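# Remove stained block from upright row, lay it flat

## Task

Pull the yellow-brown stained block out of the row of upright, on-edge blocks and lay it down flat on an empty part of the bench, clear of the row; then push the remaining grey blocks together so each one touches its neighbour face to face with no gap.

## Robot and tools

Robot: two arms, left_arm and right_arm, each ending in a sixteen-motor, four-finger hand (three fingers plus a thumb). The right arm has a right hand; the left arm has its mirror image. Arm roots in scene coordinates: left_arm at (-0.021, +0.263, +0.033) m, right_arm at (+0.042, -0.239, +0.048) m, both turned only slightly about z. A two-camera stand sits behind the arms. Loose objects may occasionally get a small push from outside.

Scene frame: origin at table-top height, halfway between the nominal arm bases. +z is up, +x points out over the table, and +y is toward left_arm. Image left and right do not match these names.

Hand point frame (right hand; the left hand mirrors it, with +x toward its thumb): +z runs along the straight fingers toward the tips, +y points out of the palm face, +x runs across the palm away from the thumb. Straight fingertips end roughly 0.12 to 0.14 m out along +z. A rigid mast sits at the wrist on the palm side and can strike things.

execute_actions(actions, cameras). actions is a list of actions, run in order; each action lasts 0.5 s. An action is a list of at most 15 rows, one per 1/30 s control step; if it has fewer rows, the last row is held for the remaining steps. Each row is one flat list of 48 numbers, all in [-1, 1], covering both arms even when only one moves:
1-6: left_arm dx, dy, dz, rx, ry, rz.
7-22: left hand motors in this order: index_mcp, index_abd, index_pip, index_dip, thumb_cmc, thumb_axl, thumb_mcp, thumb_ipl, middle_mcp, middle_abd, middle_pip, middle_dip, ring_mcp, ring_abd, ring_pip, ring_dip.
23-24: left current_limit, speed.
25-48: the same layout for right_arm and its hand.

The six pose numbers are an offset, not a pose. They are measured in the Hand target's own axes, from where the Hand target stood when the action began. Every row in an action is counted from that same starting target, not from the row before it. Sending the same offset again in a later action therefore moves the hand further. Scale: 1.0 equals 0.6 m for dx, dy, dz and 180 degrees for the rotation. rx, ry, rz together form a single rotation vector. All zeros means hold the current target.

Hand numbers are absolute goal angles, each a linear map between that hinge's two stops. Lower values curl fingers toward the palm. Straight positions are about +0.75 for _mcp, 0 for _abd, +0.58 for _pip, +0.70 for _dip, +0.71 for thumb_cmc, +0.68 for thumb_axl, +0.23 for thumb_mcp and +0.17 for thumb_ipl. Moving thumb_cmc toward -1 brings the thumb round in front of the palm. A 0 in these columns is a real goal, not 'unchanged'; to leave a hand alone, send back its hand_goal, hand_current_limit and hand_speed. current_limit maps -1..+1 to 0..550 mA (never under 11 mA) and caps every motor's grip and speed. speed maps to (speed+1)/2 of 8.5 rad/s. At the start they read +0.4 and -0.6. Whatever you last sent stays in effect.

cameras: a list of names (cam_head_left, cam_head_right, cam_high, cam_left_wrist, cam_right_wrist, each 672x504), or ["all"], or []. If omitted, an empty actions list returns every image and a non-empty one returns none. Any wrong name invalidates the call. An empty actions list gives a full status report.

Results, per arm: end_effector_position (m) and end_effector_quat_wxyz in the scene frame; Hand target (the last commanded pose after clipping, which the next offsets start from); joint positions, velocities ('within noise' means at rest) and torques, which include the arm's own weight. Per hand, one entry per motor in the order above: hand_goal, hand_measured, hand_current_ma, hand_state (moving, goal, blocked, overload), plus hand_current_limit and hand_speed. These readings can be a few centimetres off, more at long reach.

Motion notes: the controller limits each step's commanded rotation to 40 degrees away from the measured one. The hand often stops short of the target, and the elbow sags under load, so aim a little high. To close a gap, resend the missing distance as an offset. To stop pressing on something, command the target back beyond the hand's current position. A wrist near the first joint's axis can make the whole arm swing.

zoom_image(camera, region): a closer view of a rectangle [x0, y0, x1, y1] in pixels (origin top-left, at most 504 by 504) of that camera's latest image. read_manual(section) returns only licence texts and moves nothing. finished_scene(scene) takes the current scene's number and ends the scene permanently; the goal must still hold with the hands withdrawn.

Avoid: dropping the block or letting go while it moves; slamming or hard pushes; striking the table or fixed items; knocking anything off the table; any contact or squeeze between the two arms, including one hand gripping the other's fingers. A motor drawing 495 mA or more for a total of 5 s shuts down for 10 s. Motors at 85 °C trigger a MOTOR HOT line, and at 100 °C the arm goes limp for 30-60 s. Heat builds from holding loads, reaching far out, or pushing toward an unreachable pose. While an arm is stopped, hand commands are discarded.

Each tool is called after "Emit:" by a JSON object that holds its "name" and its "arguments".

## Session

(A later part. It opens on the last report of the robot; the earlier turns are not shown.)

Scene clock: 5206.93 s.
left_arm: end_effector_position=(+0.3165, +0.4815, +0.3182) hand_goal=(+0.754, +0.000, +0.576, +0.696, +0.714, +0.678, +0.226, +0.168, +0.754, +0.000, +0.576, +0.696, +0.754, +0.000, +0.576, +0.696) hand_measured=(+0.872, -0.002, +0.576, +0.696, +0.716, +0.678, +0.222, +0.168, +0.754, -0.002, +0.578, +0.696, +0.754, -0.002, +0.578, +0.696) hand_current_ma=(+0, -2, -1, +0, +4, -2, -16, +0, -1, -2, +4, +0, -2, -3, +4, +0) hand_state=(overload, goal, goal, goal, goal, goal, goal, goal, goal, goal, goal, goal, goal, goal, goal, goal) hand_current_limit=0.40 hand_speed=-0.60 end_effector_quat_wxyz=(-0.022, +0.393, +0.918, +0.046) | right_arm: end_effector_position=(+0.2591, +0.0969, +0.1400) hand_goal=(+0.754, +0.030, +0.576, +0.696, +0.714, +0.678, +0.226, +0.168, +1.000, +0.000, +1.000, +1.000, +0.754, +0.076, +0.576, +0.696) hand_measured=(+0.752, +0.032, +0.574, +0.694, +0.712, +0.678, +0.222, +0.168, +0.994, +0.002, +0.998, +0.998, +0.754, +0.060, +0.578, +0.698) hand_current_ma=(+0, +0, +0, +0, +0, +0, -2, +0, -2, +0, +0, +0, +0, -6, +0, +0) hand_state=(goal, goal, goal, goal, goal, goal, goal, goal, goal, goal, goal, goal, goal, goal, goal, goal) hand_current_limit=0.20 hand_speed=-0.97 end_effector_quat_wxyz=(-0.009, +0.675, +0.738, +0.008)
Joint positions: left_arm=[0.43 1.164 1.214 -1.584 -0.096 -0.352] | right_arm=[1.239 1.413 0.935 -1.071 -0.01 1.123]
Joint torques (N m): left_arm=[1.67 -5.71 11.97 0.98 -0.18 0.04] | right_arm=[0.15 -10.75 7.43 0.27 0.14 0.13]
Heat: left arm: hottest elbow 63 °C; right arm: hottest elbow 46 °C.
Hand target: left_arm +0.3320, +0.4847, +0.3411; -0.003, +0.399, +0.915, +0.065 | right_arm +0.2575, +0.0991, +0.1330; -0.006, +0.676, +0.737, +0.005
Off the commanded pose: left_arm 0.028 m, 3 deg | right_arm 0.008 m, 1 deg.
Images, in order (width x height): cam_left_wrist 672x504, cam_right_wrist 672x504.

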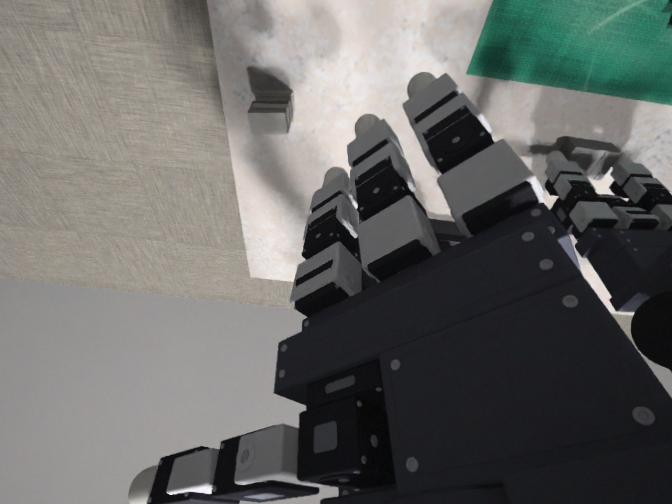

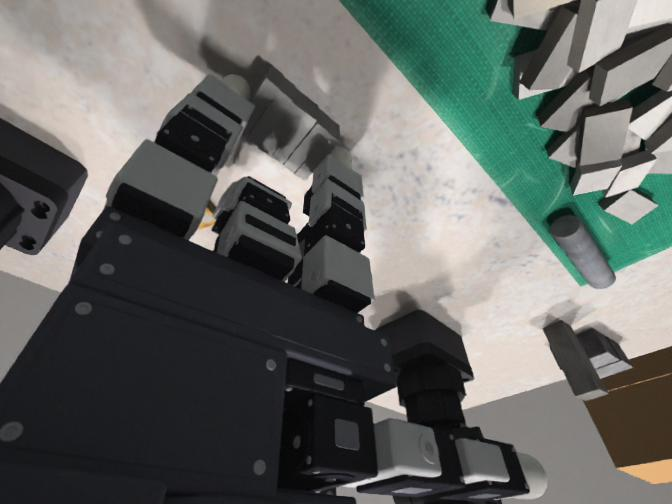

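Emit:
{"name": "execute_actions", "arguments": {"actions": [[[0,0,0,0,0,0,0.754,0,0.576,0.696,0.714,0.678,0.226,0.168,0.754,0,0.576,0.696,0.754,0,0.576,0.696,0.4,-0.6,0,0,0,0,0,0,0.754,0.0,0.576,0.696,0.714,0.678,0.226,0.168,1,0,1,1,0.754,0.085,0.576,0.696,0.2,-0.97]]], "cameras": ["cam_left_wrist","cam_right_wrist"]}}

Emit:
{"name": "zoom_image", "arguments": {"camera": "cam_right_wrist", "region": [150, 0, 400, 185]}}

Emit:
{"name": "zoom_image", "arguments": {"camera": "cam_left_wrist", "region": [530, 110, 672, 220]}}

Scene clock: 5216.30 s.
left_arm: end_effector_position=(+0.3165, +0.4815, +0.3182) hand_goal=(+0.754, +0.000, +0.576, +0.696, +0.714, +0.678, +0.226, +0.168, +0.754, +0.000, +0.576, +0.696, +0.754, +0.000, +0.576, +0.696) hand_measured=(+0.872, -0.002, +0.576, +0.696, +0.716, +0.678, +0.222, +0.168, +0.754, -0.002, +0.578, +0.696, +0.754, -0.002, +0.578, +0.696) hand_current_ma=(+0, -2, -1, +0, +4, -2, -16, +0, -1, -2, +4, +0, -2, -3, +4, +0) hand_state=(overload, goal, goal, goal, goal, goal, goal, goal, goal, goal, goal, goal, goal, goal, goal, goal) hand_current_limit=0.40 hand_speed=-0.60 end_effector_quat_wxyz=(-0.022, +0.393, +0.918, +0.046) | right_arm: end_effector_position=(+0.2593, +0.0972, +0.1400) hand_goal=(+0.754, +0.000, +0.576, +0.696, +0.714, +0.678, +0.226, +0.168, +1.000, +0.000, +1.000, +1.000, +0.754, +0.086, +0.576, +0.696) hand_measured=(+0.752, +0.016, +0.574, +0.694, +0.712, +0.678, +0.222, +0.168, +0.994, +0.002, +0.998, +0.998, +0.754, +0.068, +0.578, +0.698) hand_current_ma=(+0, +7, +0, +0, +0, +0, -2, +0, -2, +0, +0, +0, +0, -9, +0, +0) hand_state=(goal, goal, goal, goal, goal, goal, goal, goal, goal, goal, goal, goal, goal, goal, goal, goal) hand_current_limit=0.20 hand_speed=-0.97 end_effector_quat_wxyz=(-0.009, +0.675, +0.738, +0.009)
Joint positions: left_arm=[0.43 1.164 1.214 -1.584 -0.096 -0.352] | right_arm=[1.239 1.413 0.935 -1.069 -0.01 1.123]
Joint torques (N m): left_arm=[1.73 -5.77 11.97 0.96 -0.19 0.04] | right_arm=[-0.09 -10.58 7.45 0.16 0.14 0.12]
Heat: left arm: hottest elbow 63 °C; right arm: hottest elbow 46 °C.
Hand target: left_arm +0.3320, +0.4847, +0.3411; -0.003, +0.399, +0.915, +0.065 | right_arm +0.2575, +0.0991, +0.1330; -0.006, +0.676, +0.737, +0.005
Off the commanded pose: left_arm 0.028 m, 3 deg | right_arm 0.008 m, 1 deg.
Images, in order (width x height): cam_left_wrist 672x504, cam_right_wrist 672x504.

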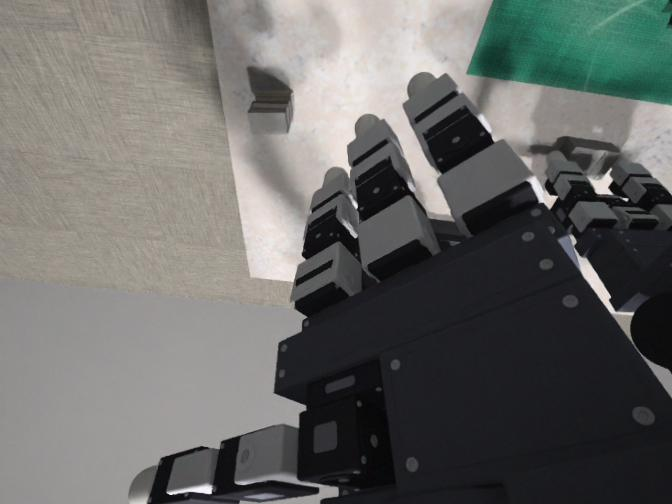

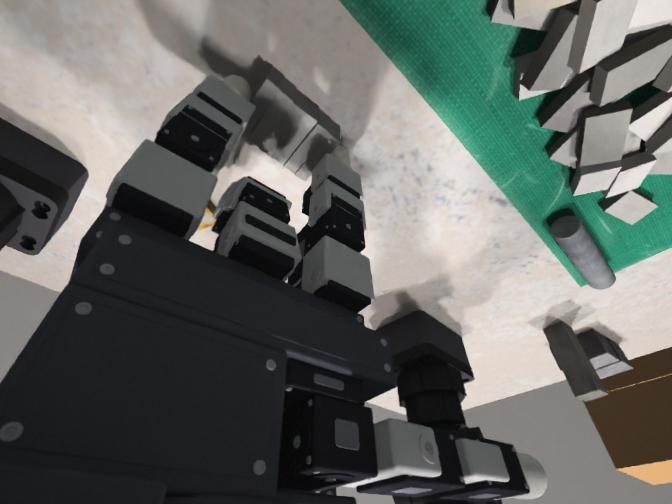

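Scaled by 2.016 from the camera's 672x504 image, which has a finer 960x720 frame.

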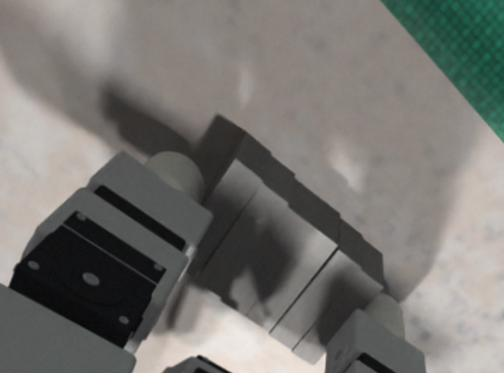

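Scaled by 3.549 from the camera's 672x504 image, which has a finer 960x720 frame.

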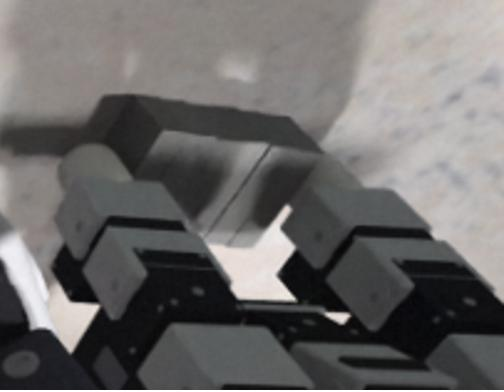

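Emit:
{"name": "execute_actions", "arguments": {"actions": [[[0,0,0,0,0,0,0.754,0,0.576,0.696,0.714,0.678,0.226,0.168,0.754,0,0.576,0.696,0.754,0,0.576,0.696,0.4,-0.6,0,0,0,0,0,0,0.754,-0.02,0.576,0.696,0.714,0.678,0.226,0.168,1,0,1,1,0.754,0.105,0.576,0.696,0.2,-0.97]],[[0,0,0,0,0,0,0.754,0,0.576,0.696,0.714,0.678,0.226,0.168,0.754,0,0.576,0.696,0.754,0,0.576,0.696,0.4,-0.6,0,0,0,0,0,0,0.754,-0.035,0.576,0.696,0.714,0.678,0.226,0.168,1,0,1,1,0.754,0.12,0.576,0.696,0.2,-0.97]]], "cameras": ["cam_left_wrist","cam_right_wrist"]}}

Emit:
{"name": "zoom_image", "arguments": {"camera": "cam_right_wrist", "region": [150, 0, 400, 185]}}

Emit:
{"name": "zoom_image", "arguments": {"camera": "cam_left_wrist", "region": [530, 110, 672, 220]}}

Scene clock: 5226.53 s.
left_arm: end_effector_position=(+0.3165, +0.4815, +0.3182) hand_goal=(+0.754, +0.000, +0.576, +0.696, +0.714, +0.678, +0.226, +0.168, +0.754, +0.000, +0.576, +0.696, +0.754, +0.000, +0.576, +0.696) hand_measured=(+0.872, -0.002, +0.576, +0.696, +0.716, +0.678, +0.222, +0.168, +0.754, -0.002, +0.578, +0.696, +0.754, -0.002, +0.578, +0.696) hand_current_ma=(+0, -2, -1, +0, +4, -2, -16, +0, -1, -2, +4, +0, -2, -3, +4, +0) hand_state=(overload, goal, goal, goal, goal, goal, goal, goal, goal, goal, goal, goal, goal, goal, goal, goal) hand_current_limit=0.40 hand_speed=-0.60 end_effector_quat_wxyz=(-0.022, +0.393, +0.918, +0.046) | right_arm: end_effector_position=(+0.2594, +0.0972, +0.1401) hand_goal=(+0.754, -0.034, +0.576, +0.696, +0.714, +0.678, +0.226, +0.168, +1.000, +0.000, +1.000, +1.000, +0.754, +0.120, +0.576, +0.696) hand_measured=(+0.752, +0.008, +0.574, +0.694, +0.712, +0.678, +0.222, +0.168, +0.994, +0.002, +0.998, +0.998, +0.754, +0.076, +0.578, +0.698) hand_current_ma=(+0, +37, +0, +0, +0, +0, -2, +0, -2, +0, +0, +0, +0, -42, +0, +0) hand_state=(goal, blocked, goal, goal, goal, goal, goal, goal, goal, goal, goal, goal, goal, blocked, goal, goal) hand_current_limit=0.20 hand_speed=-0.97 end_effector_quat_wxyz=(-0.009, +0.675, +0.738, +0.009)
Joint positions: left_arm=[0.43 1.164 1.214 -1.584 -0.096 -0.352] | right_arm=[1.239 1.413 0.935 -1.069 -0.009 1.123]
Joint torques (N m): left_arm=[1.67 -5.71 11.95 0.99 -0.19 0.04] | right_arm=[0.09 -10.58 7.42 0.13 0.12 0.12]
Heat: left arm: hottest elbow 63 °C; right arm: hottest elbow 46 °C.
Hand target: left_arm +0.3320, +0.4847, +0.3411; -0.003, +0.399, +0.915, +0.065 | right_arm +0.2575, +0.0991, +0.1330; -0.006, +0.676, +0.737, +0.005
Off the commanded pose: left_arm 0.028 m, 3 deg | right_arm 0.008 m, 1 deg.
Images, in order (width x height): cam_left_wrist 672x504, cam_right_wrist 672x504.

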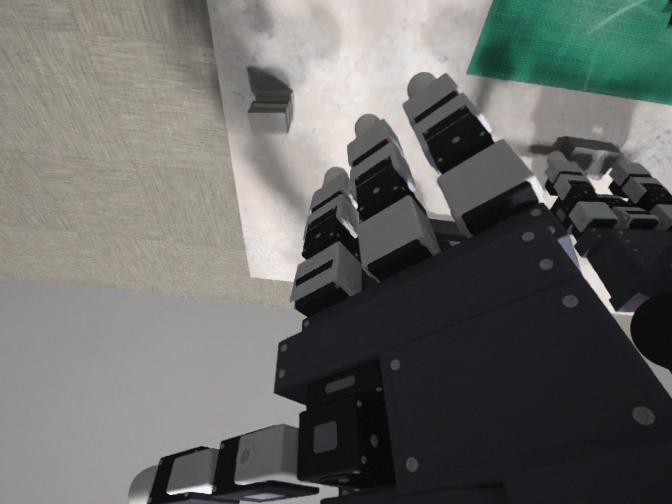

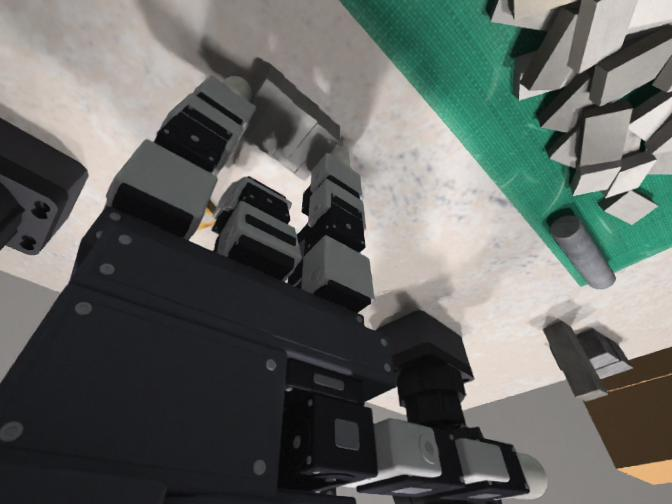

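Scaled by 2.016 from the camera's 672x504 image, which has a finer 960x720 frame.

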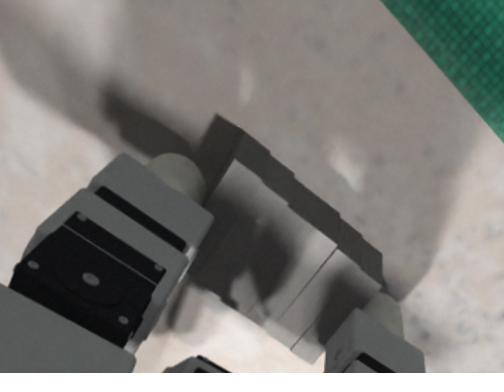

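Scaled by 3.549 from the camera's 672x504 image, which has a finer 960x720 frame.

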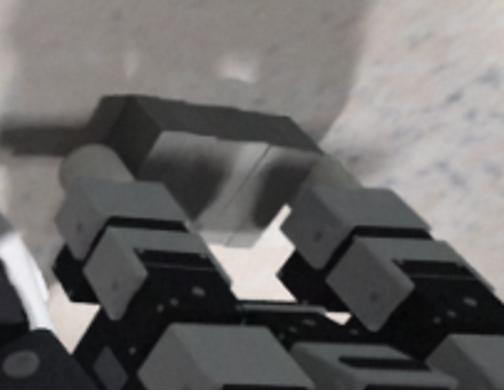

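Emit:
{"name": "execute_actions", "arguments": {"actions": [[[0,0,0,0,0,0,0.754,0,0.576,0.696,0.714,0.678,0.226,0.168,0.754,0,0.576,0.696,0.754,0,0.576,0.696,0.4,-0.6,0,0,0,0,0,0,0.754,-0.055,0.576,0.696,0.714,0.678,0.226,0.168,1,0,1,1,0.754,0.14,0.576,0.696,0.2,-0.97]],[[0,0,0,0,0,0,0.754,0,0.576,0.696,0.714,0.678,0.226,0.168,0.754,0,0.576,0.696,0.754,0,0.576,0.696,0.4,-0.6,0,0,0,0,0,0,0.754,-0.075,0.576,0.696,0.714,0.678,0.226,0.168,1,0,1,1,0.754,0.16,0.576,0.696,0.2,-0.97]]], "cameras": ["cam_left_wrist","cam_right_wrist"]}}

Emit:
{"name": "zoom_image", "arguments": {"camera": "cam_right_wrist", "region": [150, 0, 400, 185]}}

Emit:
{"name": "zoom_image", "arguments": {"camera": "cam_left_wrist", "region": [530, 110, 672, 220]}}

Scene clock: 5238.40 s.
left_arm: end_effector_position=(+0.3165, +0.4815, +0.3182) hand_goal=(+0.754, +0.000, +0.576, +0.696, +0.714, +0.678, +0.226, +0.168, +0.754, +0.000, +0.576, +0.696, +0.754, +0.000, +0.576, +0.696) hand_measured=(+0.872, -0.002, +0.576, +0.696, +0.716, +0.678, +0.222, +0.168, +0.754, -0.002, +0.578, +0.696, +0.754, -0.002, +0.578, +0.696) hand_current_ma=(+0, -2, -1, +0, +4, -2, -16, +0, -1, -2, +4, +0, -2, -3, +4, +0) hand_state=(overload, goal, goal, goal, goal, goal, goal, goal, goal, goal, goal, goal, goal, goal, goal, goal) hand_current_limit=0.40 hand_speed=-0.60 end_effector_quat_wxyz=(-0.022, +0.393, +0.918, +0.046) | right_arm: end_effector_position=(+0.2595, +0.0972, +0.1401) hand_goal=(+0.754, -0.074, +0.576, +0.696, +0.714, +0.678, +0.226, +0.168, +1.000, +0.000, +1.000, +1.000, +0.754, +0.160, +0.576, +0.696) hand_measured=(+0.752, +0.000, +0.574, +0.694, +0.712, +0.678, +0.222, +0.168, +0.994, +0.002, +0.998, +0.998, +0.756, +0.078, +0.578, +0.698) hand_current_ma=(+0, +99, +0, +0, +0, +0, -2, +0, -2, +0, +0, +0, +0, -117, +0, +0) hand_state=(goal, blocked, goal, goal, goal, goal, goal, goal, goal, goal, goal, goal, goal, blocked, goal, goal) hand_current_limit=0.20 hand_speed=-0.97 end_effector_quat_wxyz=(-0.009, +0.675, +0.737, +0.009)
Joint positions: left_arm=[0.43 1.164 1.214 -1.584 -0.096 -0.352] | right_arm=[1.239 1.413 0.935 -1.069 -0.009 1.123]
Joint torques (N m): left_arm=[1.73 -5.71 11.97 0.98 -0.18 0.04] | right_arm=[0.03 -10.52 7.46 0.16 0.1 0.11]
Heat: left arm: hottest elbow 63 °C; right arm: hottest elbow 46 °C.
Hand target: left_arm +0.3320, +0.4847, +0.3411; -0.003, +0.399, +0.915, +0.065 | right_arm +0.2575, +0.0991, +0.1330; -0.006, +0.676, +0.737, +0.005
Off the commanded pose: left_arm 0.028 m, 3 deg | right_arm 0.008 m, 1 deg.
Images, in order (width x height): cam_left_wrist 672x504, cam_right_wrist 672x504.

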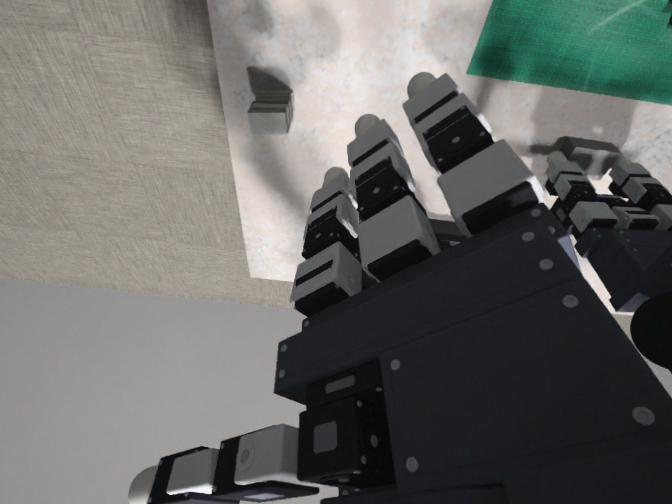

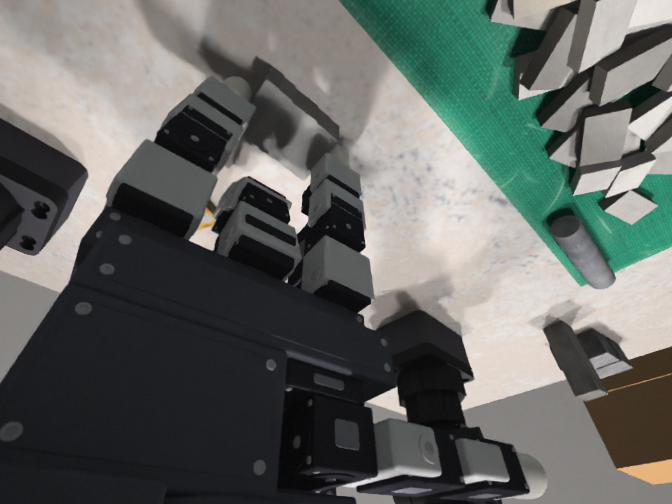

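Scaled by 2.016 from the camera's 672x504 image, which has a finer 960x720 frame.

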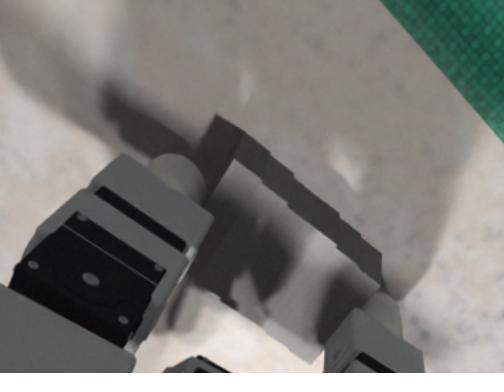

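Scaled by 3.549 from the camera's 672x504 image, which has a finer 960x720 frame.

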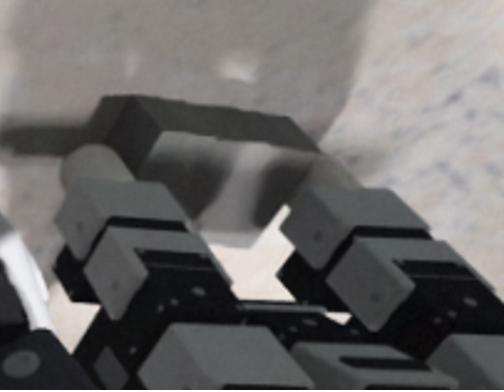

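Emit:
{"name": "execute_actions", "arguments": {"actions": [[[0,0,0,0,0,0,0.754,0,0.576,0.696,0.714,0.678,0.226,0.168,0.754,0,0.576,0.696,0.754,0,0.576,0.696,0.4,-0.6,0,0,0,0,0,0,0.754,-0.02,0.576,0.696,0.714,0.678,0.226,0.168,1,0,1,1,0.754,0.098,0.576,0.696,0.2,-0.97]],[[0,0,0,0,0,0,0.754,0,0.576,0.696,0.714,0.678,0.226,0.168,0.754,0,0.576,0.696,0.754,0,0.576,0.696,0.4,-0.6,0,0,0,0,0,0,0.754,0.025,0.576,0.696,0.714,0.678,0.226,0.168,1,0,1,1,0.754,0.053,0.576,0.696,0.2,-0.97]],[[0,0,0,0,0,0,0.754,0,0.576,0.696,0.714,0.678,0.226,0.168,0.754,0,0.576,0.696,0.754,0,0.576,0.696,0.4,-0.6,0,0,0,0,0,0,0.754,0.11,0.576,0.696,0.714,0.678,0.226,0.168,1,0,1,1,0.754,-0.03,0.576,0.696,0.2,-0.96]],[[0,0,0,0,0,0,0.754,0,0.576,0.696,0.714,0.678,0.226,0.168,0.754,0,0.576,0.696,0.754,0,0.576,0.696,0.4,-0.6,0,0,0,0,0,0,0.754,0.12,0.576,0.696,0.714,0.678,0.226,0.168,1,0,1,1,0.754,-0.05,0.576,0.696,0.2,-0.95]]], "cameras": ["cam_left_wrist","cam_right_wrist"]}}

Emit:
{"name": "zoom_image", "arguments": {"camera": "cam_right_wrist", "region": [150, 0, 400, 185]}}

Emit:
{"name": "zoom_image", "arguments": {"camera": "cam_left_wrist", "region": [530, 110, 672, 220]}}

Scene clock: 5259.30 s.
left_arm: end_effector_position=(+0.3165, +0.4815, +0.3182) hand_goal=(+0.754, +0.000, +0.576, +0.696, +0.714, +0.678, +0.226, +0.168, +0.754, +0.000, +0.576, +0.696, +0.754, +0.000, +0.576, +0.696) hand_measured=(+0.872, -0.002, +0.576, +0.696, +0.716, +0.678, +0.222, +0.168, +0.754, -0.002, +0.578, +0.696, +0.754, -0.002, +0.578, +0.696) hand_current_ma=(+0, -2, -1, +0, +4, -2, -16, +0, -1, -2, +4, +0, -2, -3, +4, +0) hand_state=(overload, goal, goal, goal, goal, goal, goal, goal, goal, goal, goal, goal, goal, goal, goal, goal) hand_current_limit=0.40 hand_speed=-0.60 end_effector_quat_wxyz=(-0.022, +0.393, +0.918, +0.046) | right_arm: end_effector_position=(+0.2595, +0.0972, +0.1401) hand_goal=(+0.754, +0.120, +0.576, +0.696, +0.714, +0.678, +0.226, +0.168, +1.000, +0.000, +1.000, +1.000, +0.754, -0.050, +0.576, +0.696) hand_measured=(+0.752, +0.116, +0.574, +0.694, +0.712, +0.678, +0.222, +0.168, +0.994, +0.002, +0.998, +0.998, +0.756, -0.046, +0.578, +0.698) hand_current_ma=(+0, -1, +0, +0, +0, +0, -2, +0, -2, +0, +0, +0, +0, +1, +0, +0) hand_state=(goal, goal, goal, goal, goal, goal, goal, goal, goal, goal, goal, goal, goal, goal, goal, goal) hand_current_limit=0.20 hand_speed=-0.95 end_effector_quat_wxyz=(-0.009, +0.675, +0.737, +0.009)
Joint positions: left_arm=[0.43 1.164 1.214 -1.584 -0.096 -0.352] | right_arm=[1.239 1.413 0.935 -1.069 -0.009 1.123]
Joint torques (N m): left_arm=[1.73 -5.66 11.96 0.96 -0.19 0.04] | right_arm=[0.09 -10.46 7.45 0.13 0.11 0.12]
Heat: left arm: hottest elbow 63 °C; right arm: hottest elbow 45 °C.
Hand target: left_arm +0.3320, +0.4847, +0.3411; -0.003, +0.399, +0.915, +0.065 | right_arm +0.2575, +0.0991, +0.1330; -0.006, +0.676, +0.737, +0.005
Off the commanded pose: left_arm 0.028 m, 3 deg | right_arm 0.008 m, 1 deg.
Images, in order (width x height): cam_left_wrist 672x504, cam_right_wrist 672x504.

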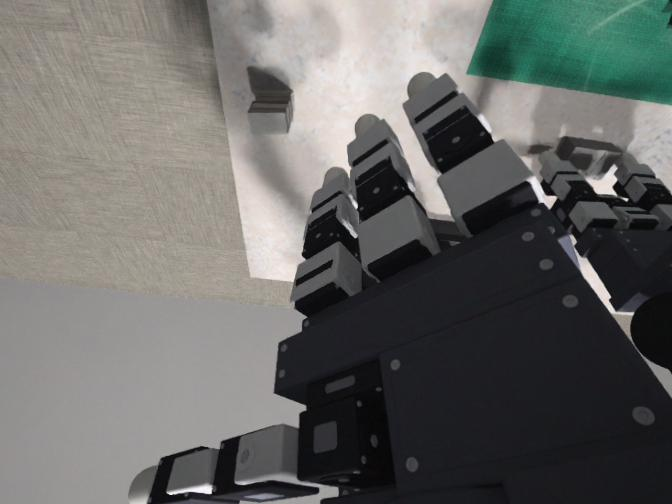

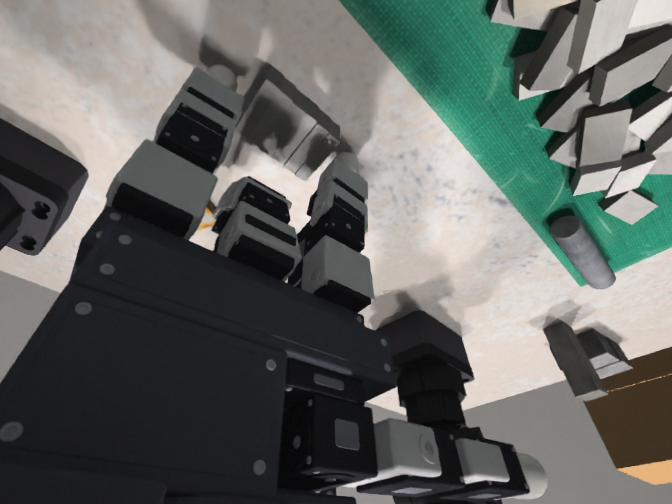

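Scaled by 2.016 from the camera's 672x504 image, which has a finer 960x720 frame.

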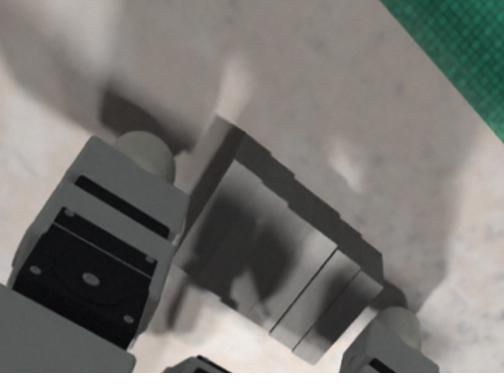

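Scaled by 3.549 from the camera's 672x504 image, which has a finer 960x720 frame.

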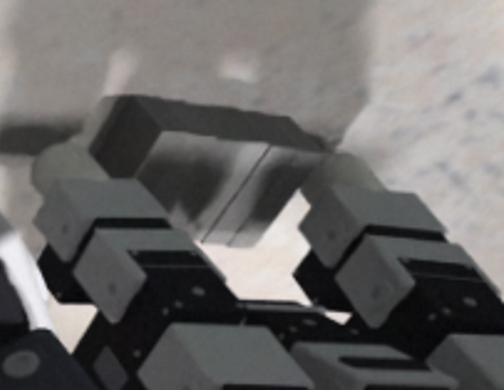

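Emit:
{"name": "zoom_image", "arguments": {"camera": "cam_left_wrist", "region": [550, 130, 630, 185]}}

Emit:
{"name": "zoom_image", "arguments": {"camera": "cam_right_wrist", "region": [220, 50, 360, 190]}}

Scaled by 6.300 from the camera's 672x504 image, which has a finer 960x720 frame.

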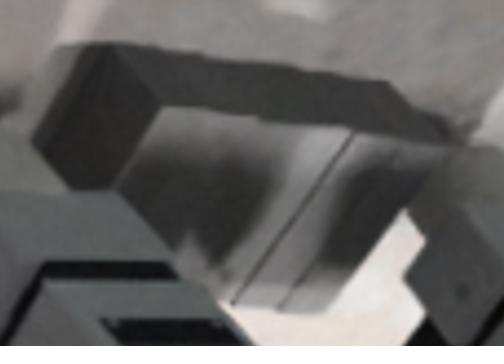

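Scaled by 3.600 from the camera's 672x504 image, which has a finer 960x720 frame.

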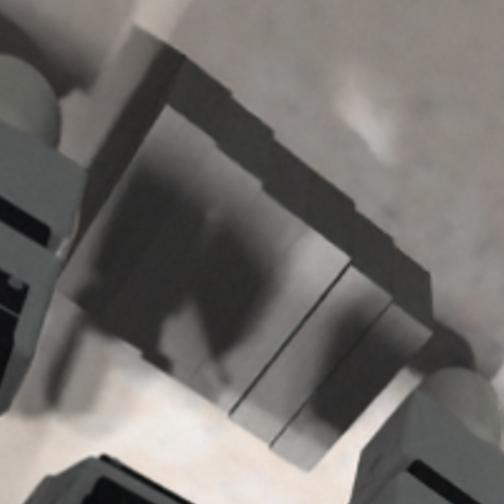

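Emit:
{"name": "execute_actions", "arguments": {"actions": [[[0,0,0,0,0,0,0.754,0,0.576,0.696,0.714,0.678,0.226,0.168,0.754,0,0.576,0.696,0.754,0,0.576,0.696,0.4,-0.6,0,0,0.01,0,0,0,0.754,0.06,0.576,0.696,0.714,0.678,0.226,0.168,1,0,1,1,0.754,0.0,0.576,0.696,0.2,-0.96]],[[0,0,0,0,0,0,0.754,0,0.576,0.696,0.714,0.678,0.226,0.168,0.754,0,0.576,0.696,0.754,0,0.576,0.696,0.4,-0.6,0,0,0,0,0,0,0.754,0.03,0.576,0.696,0.714,0.678,0.226,0.168,1,0,1,1,0.754,0.04,0.576,0.696,0.2,-0.96]]], "cameras": []}}

Scene clock: 5328.03 s.
left_arm: end_effector_position=(+0.3165, +0.4815, +0.3182) hand_goal=(+0.754, +0.000, +0.576, +0.696, +0.714, +0.678, +0.226, +0.168, +0.754, +0.000, +0.576, +0.696, +0.754, +0.000, +0.576, +0.696) hand_measured=(+0.872, -0.002, +0.576, +0.696, +0.716, +0.678, +0.222, +0.168, +0.754, -0.002, +0.578, +0.696, +0.754, -0.002, +0.578, +0.696) hand_current_ma=(+0, -2, -1, +0, +4, -2, -16, +0, -1, -2, +4, +0, -2, -3, +4, +0) hand_state=(overload, goal, goal, goal, goal, goal, goal, goal, goal, goal, goal, goal, goal, goal, goal, goal) hand_current_limit=0.40 hand_speed=-0.60 end_effector_quat_wxyz=(-0.022, +0.393, +0.918, +0.046) | right_arm: end_effector_position=(+0.2597, +0.0978, +0.1360) hand_goal=(+0.754, +0.030, +0.576, +0.696, +0.714, +0.678, +0.226, +0.168, +1.000, +0.000, +1.000, +1.000, +0.754, +0.040, +0.576, +0.696) hand_measured=(+0.752, +0.032, +0.574, +0.694, +0.712, +0.678, +0.222, +0.168, +0.994, +0.002, +0.998, +0.998, +0.756, +0.036, +0.578, +0.698) hand_current_ma=(+0, +0, +0, +0, +0, +0, -2, +0, -2, +0, +0, +0, +0, -1, +0, +0) hand_state=(goal, goal, goal, goal, goal, goal, goal, goal, goal, goal, goal, goal, goal, goal, goal, goal) hand_current_limit=0.20 hand_speed=-0.96 end_effector_quat_wxyz=(-0.009, +0.675, +0.737, +0.011)
Joint positions: left_arm=[0.43 1.164 1.214 -1.584 -0.096 -0.352] | right_arm=[1.239 1.418 0.928 -1.054 -0.009 1.123]
Joint torques (N m): left_arm=[1.55 -5.77 11.97 0.98 -0.19 0.05] | right_arm=[0.09 -10.34 7.23 0.24 0.12 0.11]
Heat: left arm: hottest elbow 63 °C; right arm: hottest elbow 45 °C.
Hand target: left_arm +0.3320, +0.4847, +0.3411; -0.003, +0.399, +0.915, +0.065 | right_arm +0.2575, +0.0992, +0.1270; -0.006, +0.676, +0.737, +0.005
Off the commanded pose: left_arm 0.028 m, 3 deg | right_arm 0.009 m, 1 deg.
No camera images: "cameras" was empty.

Emit:
{"name": "execute_actions", "arguments": {"actions": [[[0,0,0,0,0,0,0.754,0,0.576,0.696,0.714,0.678,0.226,0.168,0.754,0,0.576,0.696,0.754,0,0.576,0.696,0.4,-0.6,0,0,0,0,0,0,0.754,0.0,0.576,0.696,0.714,0.678,0.226,0.168,1,0,1,1,0.754,0.085,0.576,0.696,0.3,-0.96]],[[0,0,0,0,0,0,0.754,0,0.576,0.696,0.714,0.678,0.226,0.168,0.754,0,0.576,0.696,0.754,0,0.576,0.696,0.4,-0.6,0,0,0,0,0,0,0.754,-0.05,0.576,0.696,0.714,0.678,0.226,0.168,1,0,1,1,0.754,0.13,0.576,0.696,0.3,-0.96]],[[0,0,0,0,0,0,0.754,0,0.576,0.696,0.714,0.678,0.226,0.168,0.754,0,0.576,0.696,0.754,0,0.576,0.696,0.4,-0.6,0,0,0,0,0,0,0.754,-0.1,0.576,0.696,0.714,0.678,0.226,0.168,1,0,1,1,0.754,0.18,0.576,0.696,0.3,-0.96]],[[0,0,0,0,0,0,0.754,0,0.576,0.696,0.714,0.678,0.226,0.168,0.754,0,0.576,0.696,0.754,0,0.576,0.696,0.4,-0.6,0,0,0,0,0,0,0.754,-0.15,0.576,0.696,0.714,0.678,0.226,0.168,1,0,1,1,0.754,0.23,0.576,0.696,0.3,-0.96]]], "cameras": ["cam_left_wrist","cam_right_wrist"]}}

Emit:
{"name": "zoom_image", "arguments": {"camera": "cam_right_wrist", "region": [220, 50, 360, 190]}}

Emit:
{"name": "zoom_image", "arguments": {"camera": "cam_left_wrist", "region": [550, 130, 630, 185]}}

Scene clock: 5342.13 s.
left_arm: end_effector_position=(+0.3165, +0.4815, +0.3182) hand_goal=(+0.754, +0.000, +0.576, +0.696, +0.714, +0.678, +0.226, +0.168, +0.754, +0.000, +0.576, +0.696, +0.754, +0.000, +0.576, +0.696) hand_measured=(+0.872, -0.002, +0.576, +0.696, +0.716, +0.678, +0.222, +0.168, +0.754, -0.002, +0.578, +0.696, +0.754, -0.002, +0.578, +0.696) hand_current_ma=(+0, -2, -1, +0, +4, -2, -16, +0, -1, -2, +4, +0, -2, -3, +4, +0) hand_state=(overload, goal, goal, goal, goal, goal, goal, goal, goal, goal, goal, goal, goal, goal, goal, goal) hand_current_limit=0.40 hand_speed=-0.60 end_effector_quat_wxyz=(-0.022, +0.393, +0.918, +0.046) | right_arm: end_effector_position=(+0.2596, +0.0976, +0.1357) hand_goal=(+0.754, -0.150, +0.576, +0.696, +0.714, +0.678, +0.226, +0.168, +1.000, +0.000, +1.000, +1.000, +0.754, +0.230, +0.576, +0.696) hand_measured=(+0.754, -0.006, +0.576, +0.694, +0.712, +0.678, +0.222, +0.168, +0.994, +0.002, +0.998, +0.998, +0.756, +0.086, +0.578, +0.698) hand_current_ma=(+0, +309, +0, +0, +0, +0, -2, +0, -2, +0, +0, +0, +0, -307, +0, +0) hand_state=(goal, blocked, goal, goal, goal, goal, goal, goal, goal, goal, goal, goal, goal, blocked, goal, goal) hand_current_limit=0.30 hand_speed=-0.96 end_effector_quat_wxyz=(-0.009, +0.676, +0.737, +0.011)
Joint positions: left_arm=[0.43 1.164 1.214 -1.584 -0.096 -0.352] | right_arm=[1.239 1.419 0.928 -1.054 -0.009 1.124]
Joint torques (N m): left_arm=[1.67 -5.77 11.97 0.98 -0.19 0.05] | right_arm=[0.09 -10.4 7.27 0.25 0.11 0.11]
Heat: left arm: hottest elbow 63 °C; right arm: hottest elbow 45 °C.
Hand target: left_arm +0.3320, +0.4847, +0.3411; -0.003, +0.399, +0.915, +0.065 | right_arm +0.2575, +0.0992, +0.1270; -0.006, +0.676, +0.737, +0.005
Off the commanded pose: left_arm 0.028 m, 3 deg | right_arm 0.009 m, 1 deg.
Images, in order (width x height): cam_left_wrist 672x504, cam_right_wrist 672x504.

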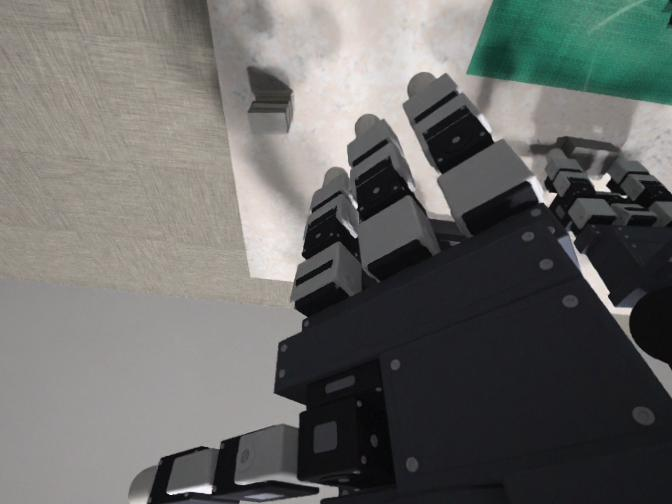

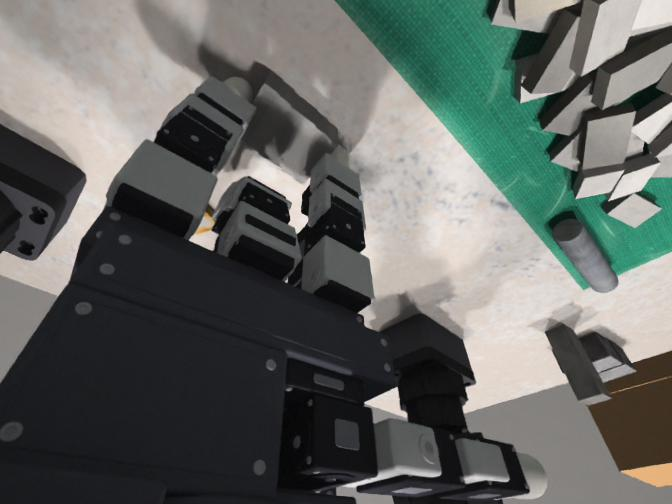

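Scaled by 3.600 from the camera's 672x504 image, which has a finer 960x720 frame.

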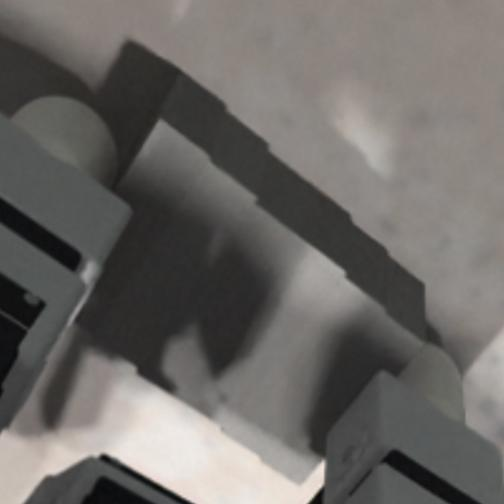

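Scaled by 6.300 from the camera's 672x504 image, which has a finer 960x720 frame.

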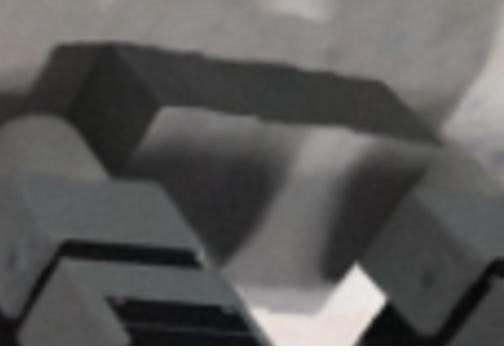

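Emit:
{"name": "execute_actions", "arguments": {"actions": [[[0,0,0,0,0,0,0.754,0,0.576,0.696,0.714,0.678,0.226,0.168,0.754,0,0.576,0.696,0.754,0,0.576,0.696,0.4,-0.6,0,0,0,0,0,0,0.754,-0.08,0.576,0.696,0.714,0.678,0.226,0.168,1,0,1,1,0.754,0.16,0.576,0.696,0.3,-0.97]],[[0,0,0,0,0,0,0.754,0,0.576,0.696,0.714,0.678,0.226,0.168,0.754,0,0.576,0.696,0.754,0,0.576,0.696,0.4,-0.6,0,0,0,0,0,0,0.754,-0.02,0.576,0.696,0.714,0.678,0.226,0.168,1,0,1,1,0.754,0.1,0.576,0.696,0.3,-0.975]],[[0,0,0,0,0,0,0.754,0,0.576,0.696,0.714,0.678,0.226,0.168,0.754,0,0.576,0.696,0.754,0,0.576,0.696,0.4,-0.6,0,0,0,0,0,0,0.754,0.02,0.576,0.696,0.714,0.678,0.226,0.168,1,0,1,1,0.754,0.06,0.576,0.696,0.3,-0.975]],[[0,0,0,0,0,0,0.754,0,0.576,0.696,0.714,0.678,0.226,0.168,0.754,0,0.576,0.696,0.754,0,0.576,0.696,0.4,-0.6,0,0,0,0,0,0,0.754,0.09,0.576,0.696,0.714,0.678,0.226,0.168,1,0,1,1,0.754,-0.01,0.576,0.696,0.3,-0.96]]], "cameras": ["cam_left_wrist","cam_right_wrist"]}}

Emit:
{"name": "zoom_image", "arguments": {"camera": "cam_right_wrist", "region": [220, 50, 360, 190]}}

Emit:
{"name": "zoom_image", "arguments": {"camera": "cam_left_wrist", "region": [550, 130, 630, 185]}}

Scene clock: 5358.67 s.
left_arm: end_effector_position=(+0.3165, +0.4815, +0.3182) hand_goal=(+0.754, +0.000, +0.576, +0.696, +0.714, +0.678, +0.226, +0.168, +0.754, +0.000, +0.576, +0.696, +0.754, +0.000, +0.576, +0.696) hand_measured=(+0.872, -0.002, +0.576, +0.696, +0.716, +0.678, +0.222, +0.168, +0.754, -0.002, +0.578, +0.696, +0.754, -0.002, +0.578, +0.696) hand_current_ma=(+0, -2, -1, +0, +4, -2, -16, +0, -1, -2, +4, +0, -2, -3, +4, +0) hand_state=(overload, goal, goal, goal, goal, goal, goal, goal, goal, goal, goal, goal, goal, goal, goal, goal) hand_current_limit=0.40 hand_speed=-0.60 end_effector_quat_wxyz=(-0.022, +0.393, +0.918, +0.046) | right_arm: end_effector_position=(+0.2596, +0.0976, +0.1357) hand_goal=(+0.754, +0.090, +0.576, +0.696, +0.714, +0.678, +0.226, +0.168, +1.000, +0.000, +1.000, +1.000, +0.754, -0.010, +0.576, +0.696) hand_measured=(+0.754, +0.086, +0.576, +0.694, +0.712, +0.678, +0.222, +0.168, +0.994, +0.002, +0.998, +0.998, +0.756, -0.006, +0.578, +0.698) hand_current_ma=(+0, -1, +0, +0, +0, +0, -2, +0, -2, +0, +0, +0, +0, +1, +0, +0) hand_state=(goal, goal, goal, goal, goal, goal, goal, goal, goal, goal, goal, goal, goal, goal, goal, goal) hand_current_limit=0.30 hand_speed=-0.96 end_effector_quat_wxyz=(-0.009, +0.676, +0.737, +0.011)
Joint positions: left_arm=[0.43 1.164 1.214 -1.584 -0.096 -0.352] | right_arm=[1.239 1.419 0.928 -1.054 -0.009 1.124]
Joint torques (N m): left_arm=[1.79 -5.71 11.93 0.98 -0.19 0.04] | right_arm=[0.09 -10.4 7.27 0.23 0.11 0.11]
Heat: left arm: hottest elbow 63 °C; right arm: hottest elbow 44 °C.
Hand target: left_arm +0.3320, +0.4847, +0.3411; -0.003, +0.399, +0.915, +0.065 | right_arm +0.2575, +0.0992, +0.1270; -0.006, +0.676, +0.737, +0.005
Off the commanded pose: left_arm 0.028 m, 3 deg | right_arm 0.009 m, 1 deg.
Images, in order (width x height): cam_left_wrist 672x504, cam_right_wrist 672x504.

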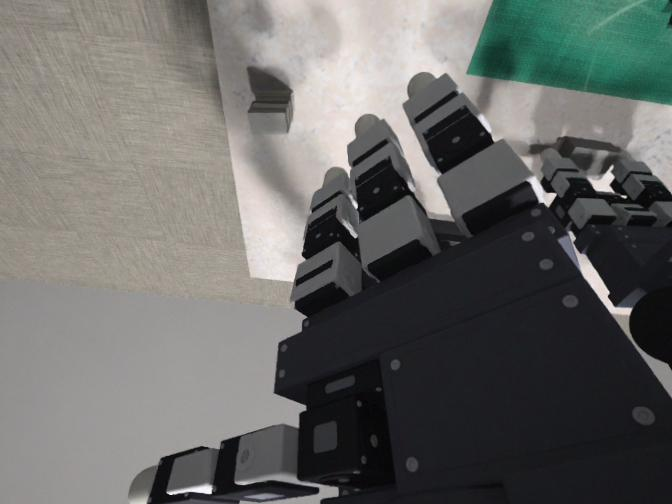

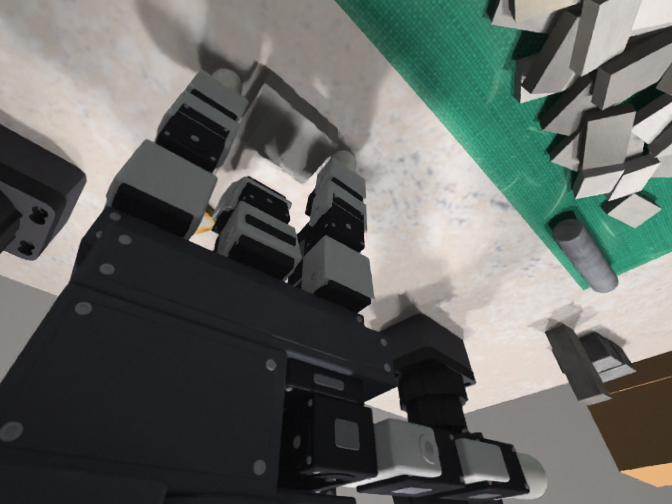

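Scaled by 3.600 from the camera's 672x504 image, which has a finer 960x720 frame.

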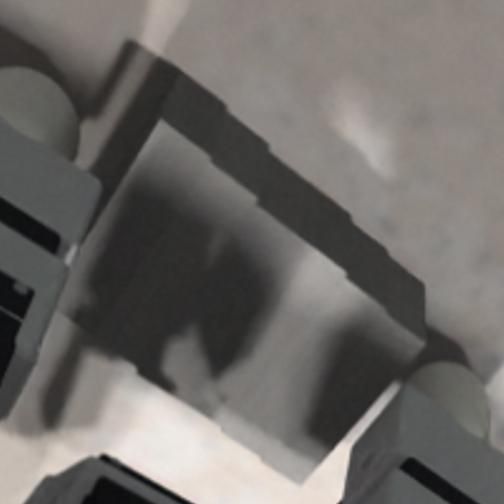

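Scaled by 6.300 from the camera's 672x504 image, which has a finer 960x720 frame.

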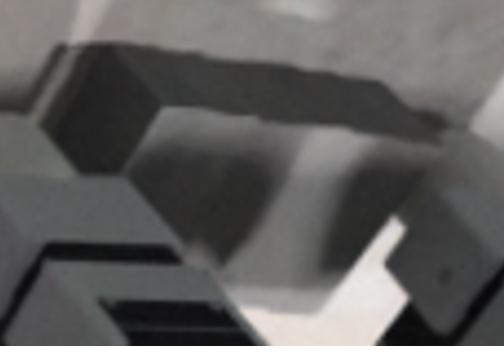

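Emit:
{"name": "execute_actions", "arguments": {"actions": [[[0,0,0,0,0,0,0.754,0,0.576,0.696,0.714,0.678,0.226,0.168,0.754,0,0.576,0.696,0.754,0,0.576,0.696,0.4,-0.6,0,0,-0.01,0,0,0,0.754,0.13,0.576,0.696,0.714,0.678,0.226,0.168,1,0,1,1,0.754,-0.06,0.576,0.696,0.3,-0.96]],[[0,0,0,0,0,0,0.754,0,0.576,0.696,0.714,0.678,0.226,0.168,0.754,0,0.576,0.696,0.754,0,0.576,0.696,0.4,-0.6,0,0,-0.035,0,0,0,0.754,0.13,0.576,0.696,0.714,0.678,0.226,0.168,1,0,1,1,0.754,-0.06,0.576,0.696,0.3,-0.96]],[[0,0,0,0,0,0,0.754,0,0.576,0.696,0.714,0.678,0.226,0.168,0.754,0,0.576,0.696,0.754,0,0.576,0.696,0.4,-0.6,0,0,-0.04,0,0,0,0.754,0.13,0.576,0.696,0.714,0.678,0.226,0.168,1,0,1,1,0.754,-0.06,0.576,0.696,0.3,-0.96]]], "cameras": ["cam_left_wrist","cam_right_wrist"]}}

Emit:
{"name": "zoom_image", "arguments": {"camera": "cam_left_wrist", "region": [530, 110, 672, 220]}}

Scene clock: 5372.53 s.
left_arm: end_effector_position=(+0.3165, +0.4815, +0.3182) hand_goal=(+0.754, +0.000, +0.576, +0.696, +0.714, +0.678, +0.226, +0.168, +0.754, +0.000, +0.576, +0.696, +0.754, +0.000, +0.576, +0.696) hand_measured=(+0.872, -0.002, +0.576, +0.696, +0.716, +0.678, +0.222, +0.168, +0.754, -0.002, +0.578, +0.696, +0.754, -0.002, +0.578, +0.696) hand_current_ma=(+0, -2, -1, +0, +4, -2, -16, +0, -1, -2, +4, +0, -2, -3, +4, +0) hand_state=(overload, goal, goal, goal, goal, goal, goal, goal, goal, goal, goal, goal, goal, goal, goal, goal) hand_current_limit=0.40 hand_speed=-0.60 end_effector_quat_wxyz=(-0.022, +0.393, +0.918, +0.046) | right_arm: end_effector_position=(+0.2559, +0.0882, +0.1661) hand_goal=(+0.754, +0.130, +0.576, +0.696, +0.714, +0.678, +0.226, +0.168, +1.000, +0.000, +1.000, +1.000, +0.754, -0.060, +0.576, +0.696) hand_measured=(+0.754, +0.128, +0.576, +0.694, +0.712, +0.678, +0.222, +0.168, +0.994, +0.002, +0.998, +0.998, +0.748, -0.064, +0.574, +0.698) hand_current_ma=(+0, +0, +0, +0, +0, +0, -2, +0, -2, +0, +0, +0, -2, +0, +0, +0) hand_state=(goal, goal, goal, goal, goal, goal, goal, goal, goal, goal, goal, goal, goal, goal, goal, goal) hand_current_limit=0.30 hand_speed=-0.96 end_effector_quat_wxyz=(-0.003, +0.676, +0.737, -0.005)
Joint positions: left_arm=[0.43 1.164 1.214 -1.584 -0.096 -0.352] | right_arm=[1.24 1.375 0.974 -1.177 -0.009 1.124]
Joint torques (N m): left_arm=[1.67 -5.83 11.95 0.95 -0.18 0.04] | right_arm=[-0.03 -11.87 10.32 -0.62 0.1 0.11]
Heat: left arm: hottest elbow 63 °C; right arm: hottest elbow 44 °C.
Hand target: left_arm +0.3320, +0.4847, +0.3411; -0.003, +0.399, +0.915, +0.065 | right_arm +0.2575, +0.0983, +0.1779; -0.006, +0.676, +0.737, +0.005
Off the commanded pose: left_arm 0.028 m, 3 deg | right_arm 0.016 m, 1 deg.
Images, in order (width x height): cam_left_wrist 672x504, cam_right_wrist 672x504.

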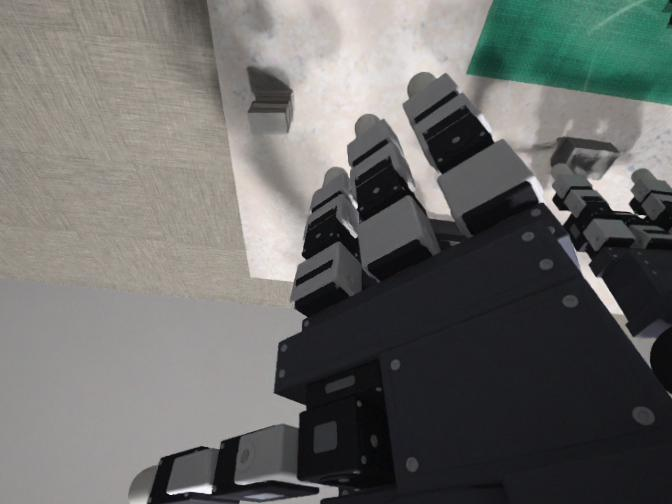

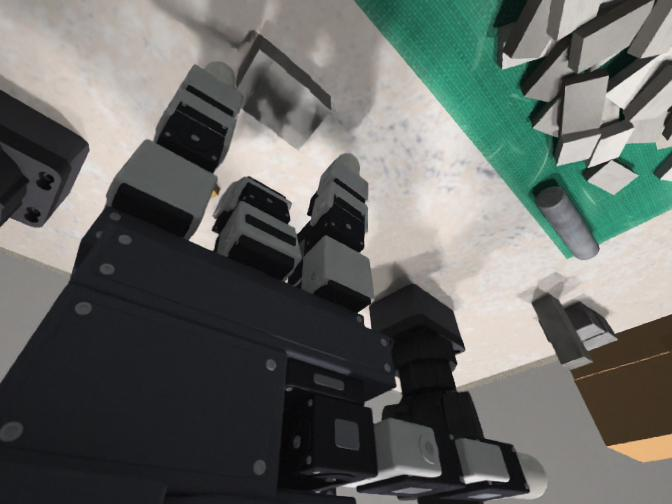

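Scaled by 3.549 from the camera's 672x504 image, which has a finer 960x720 frame.

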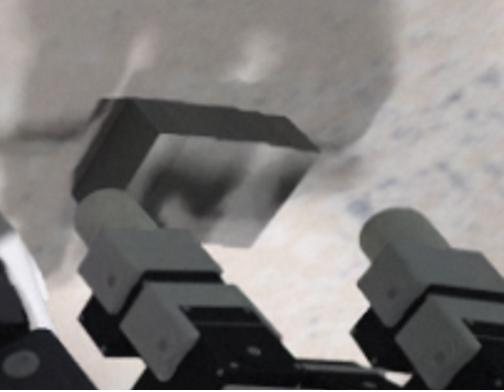

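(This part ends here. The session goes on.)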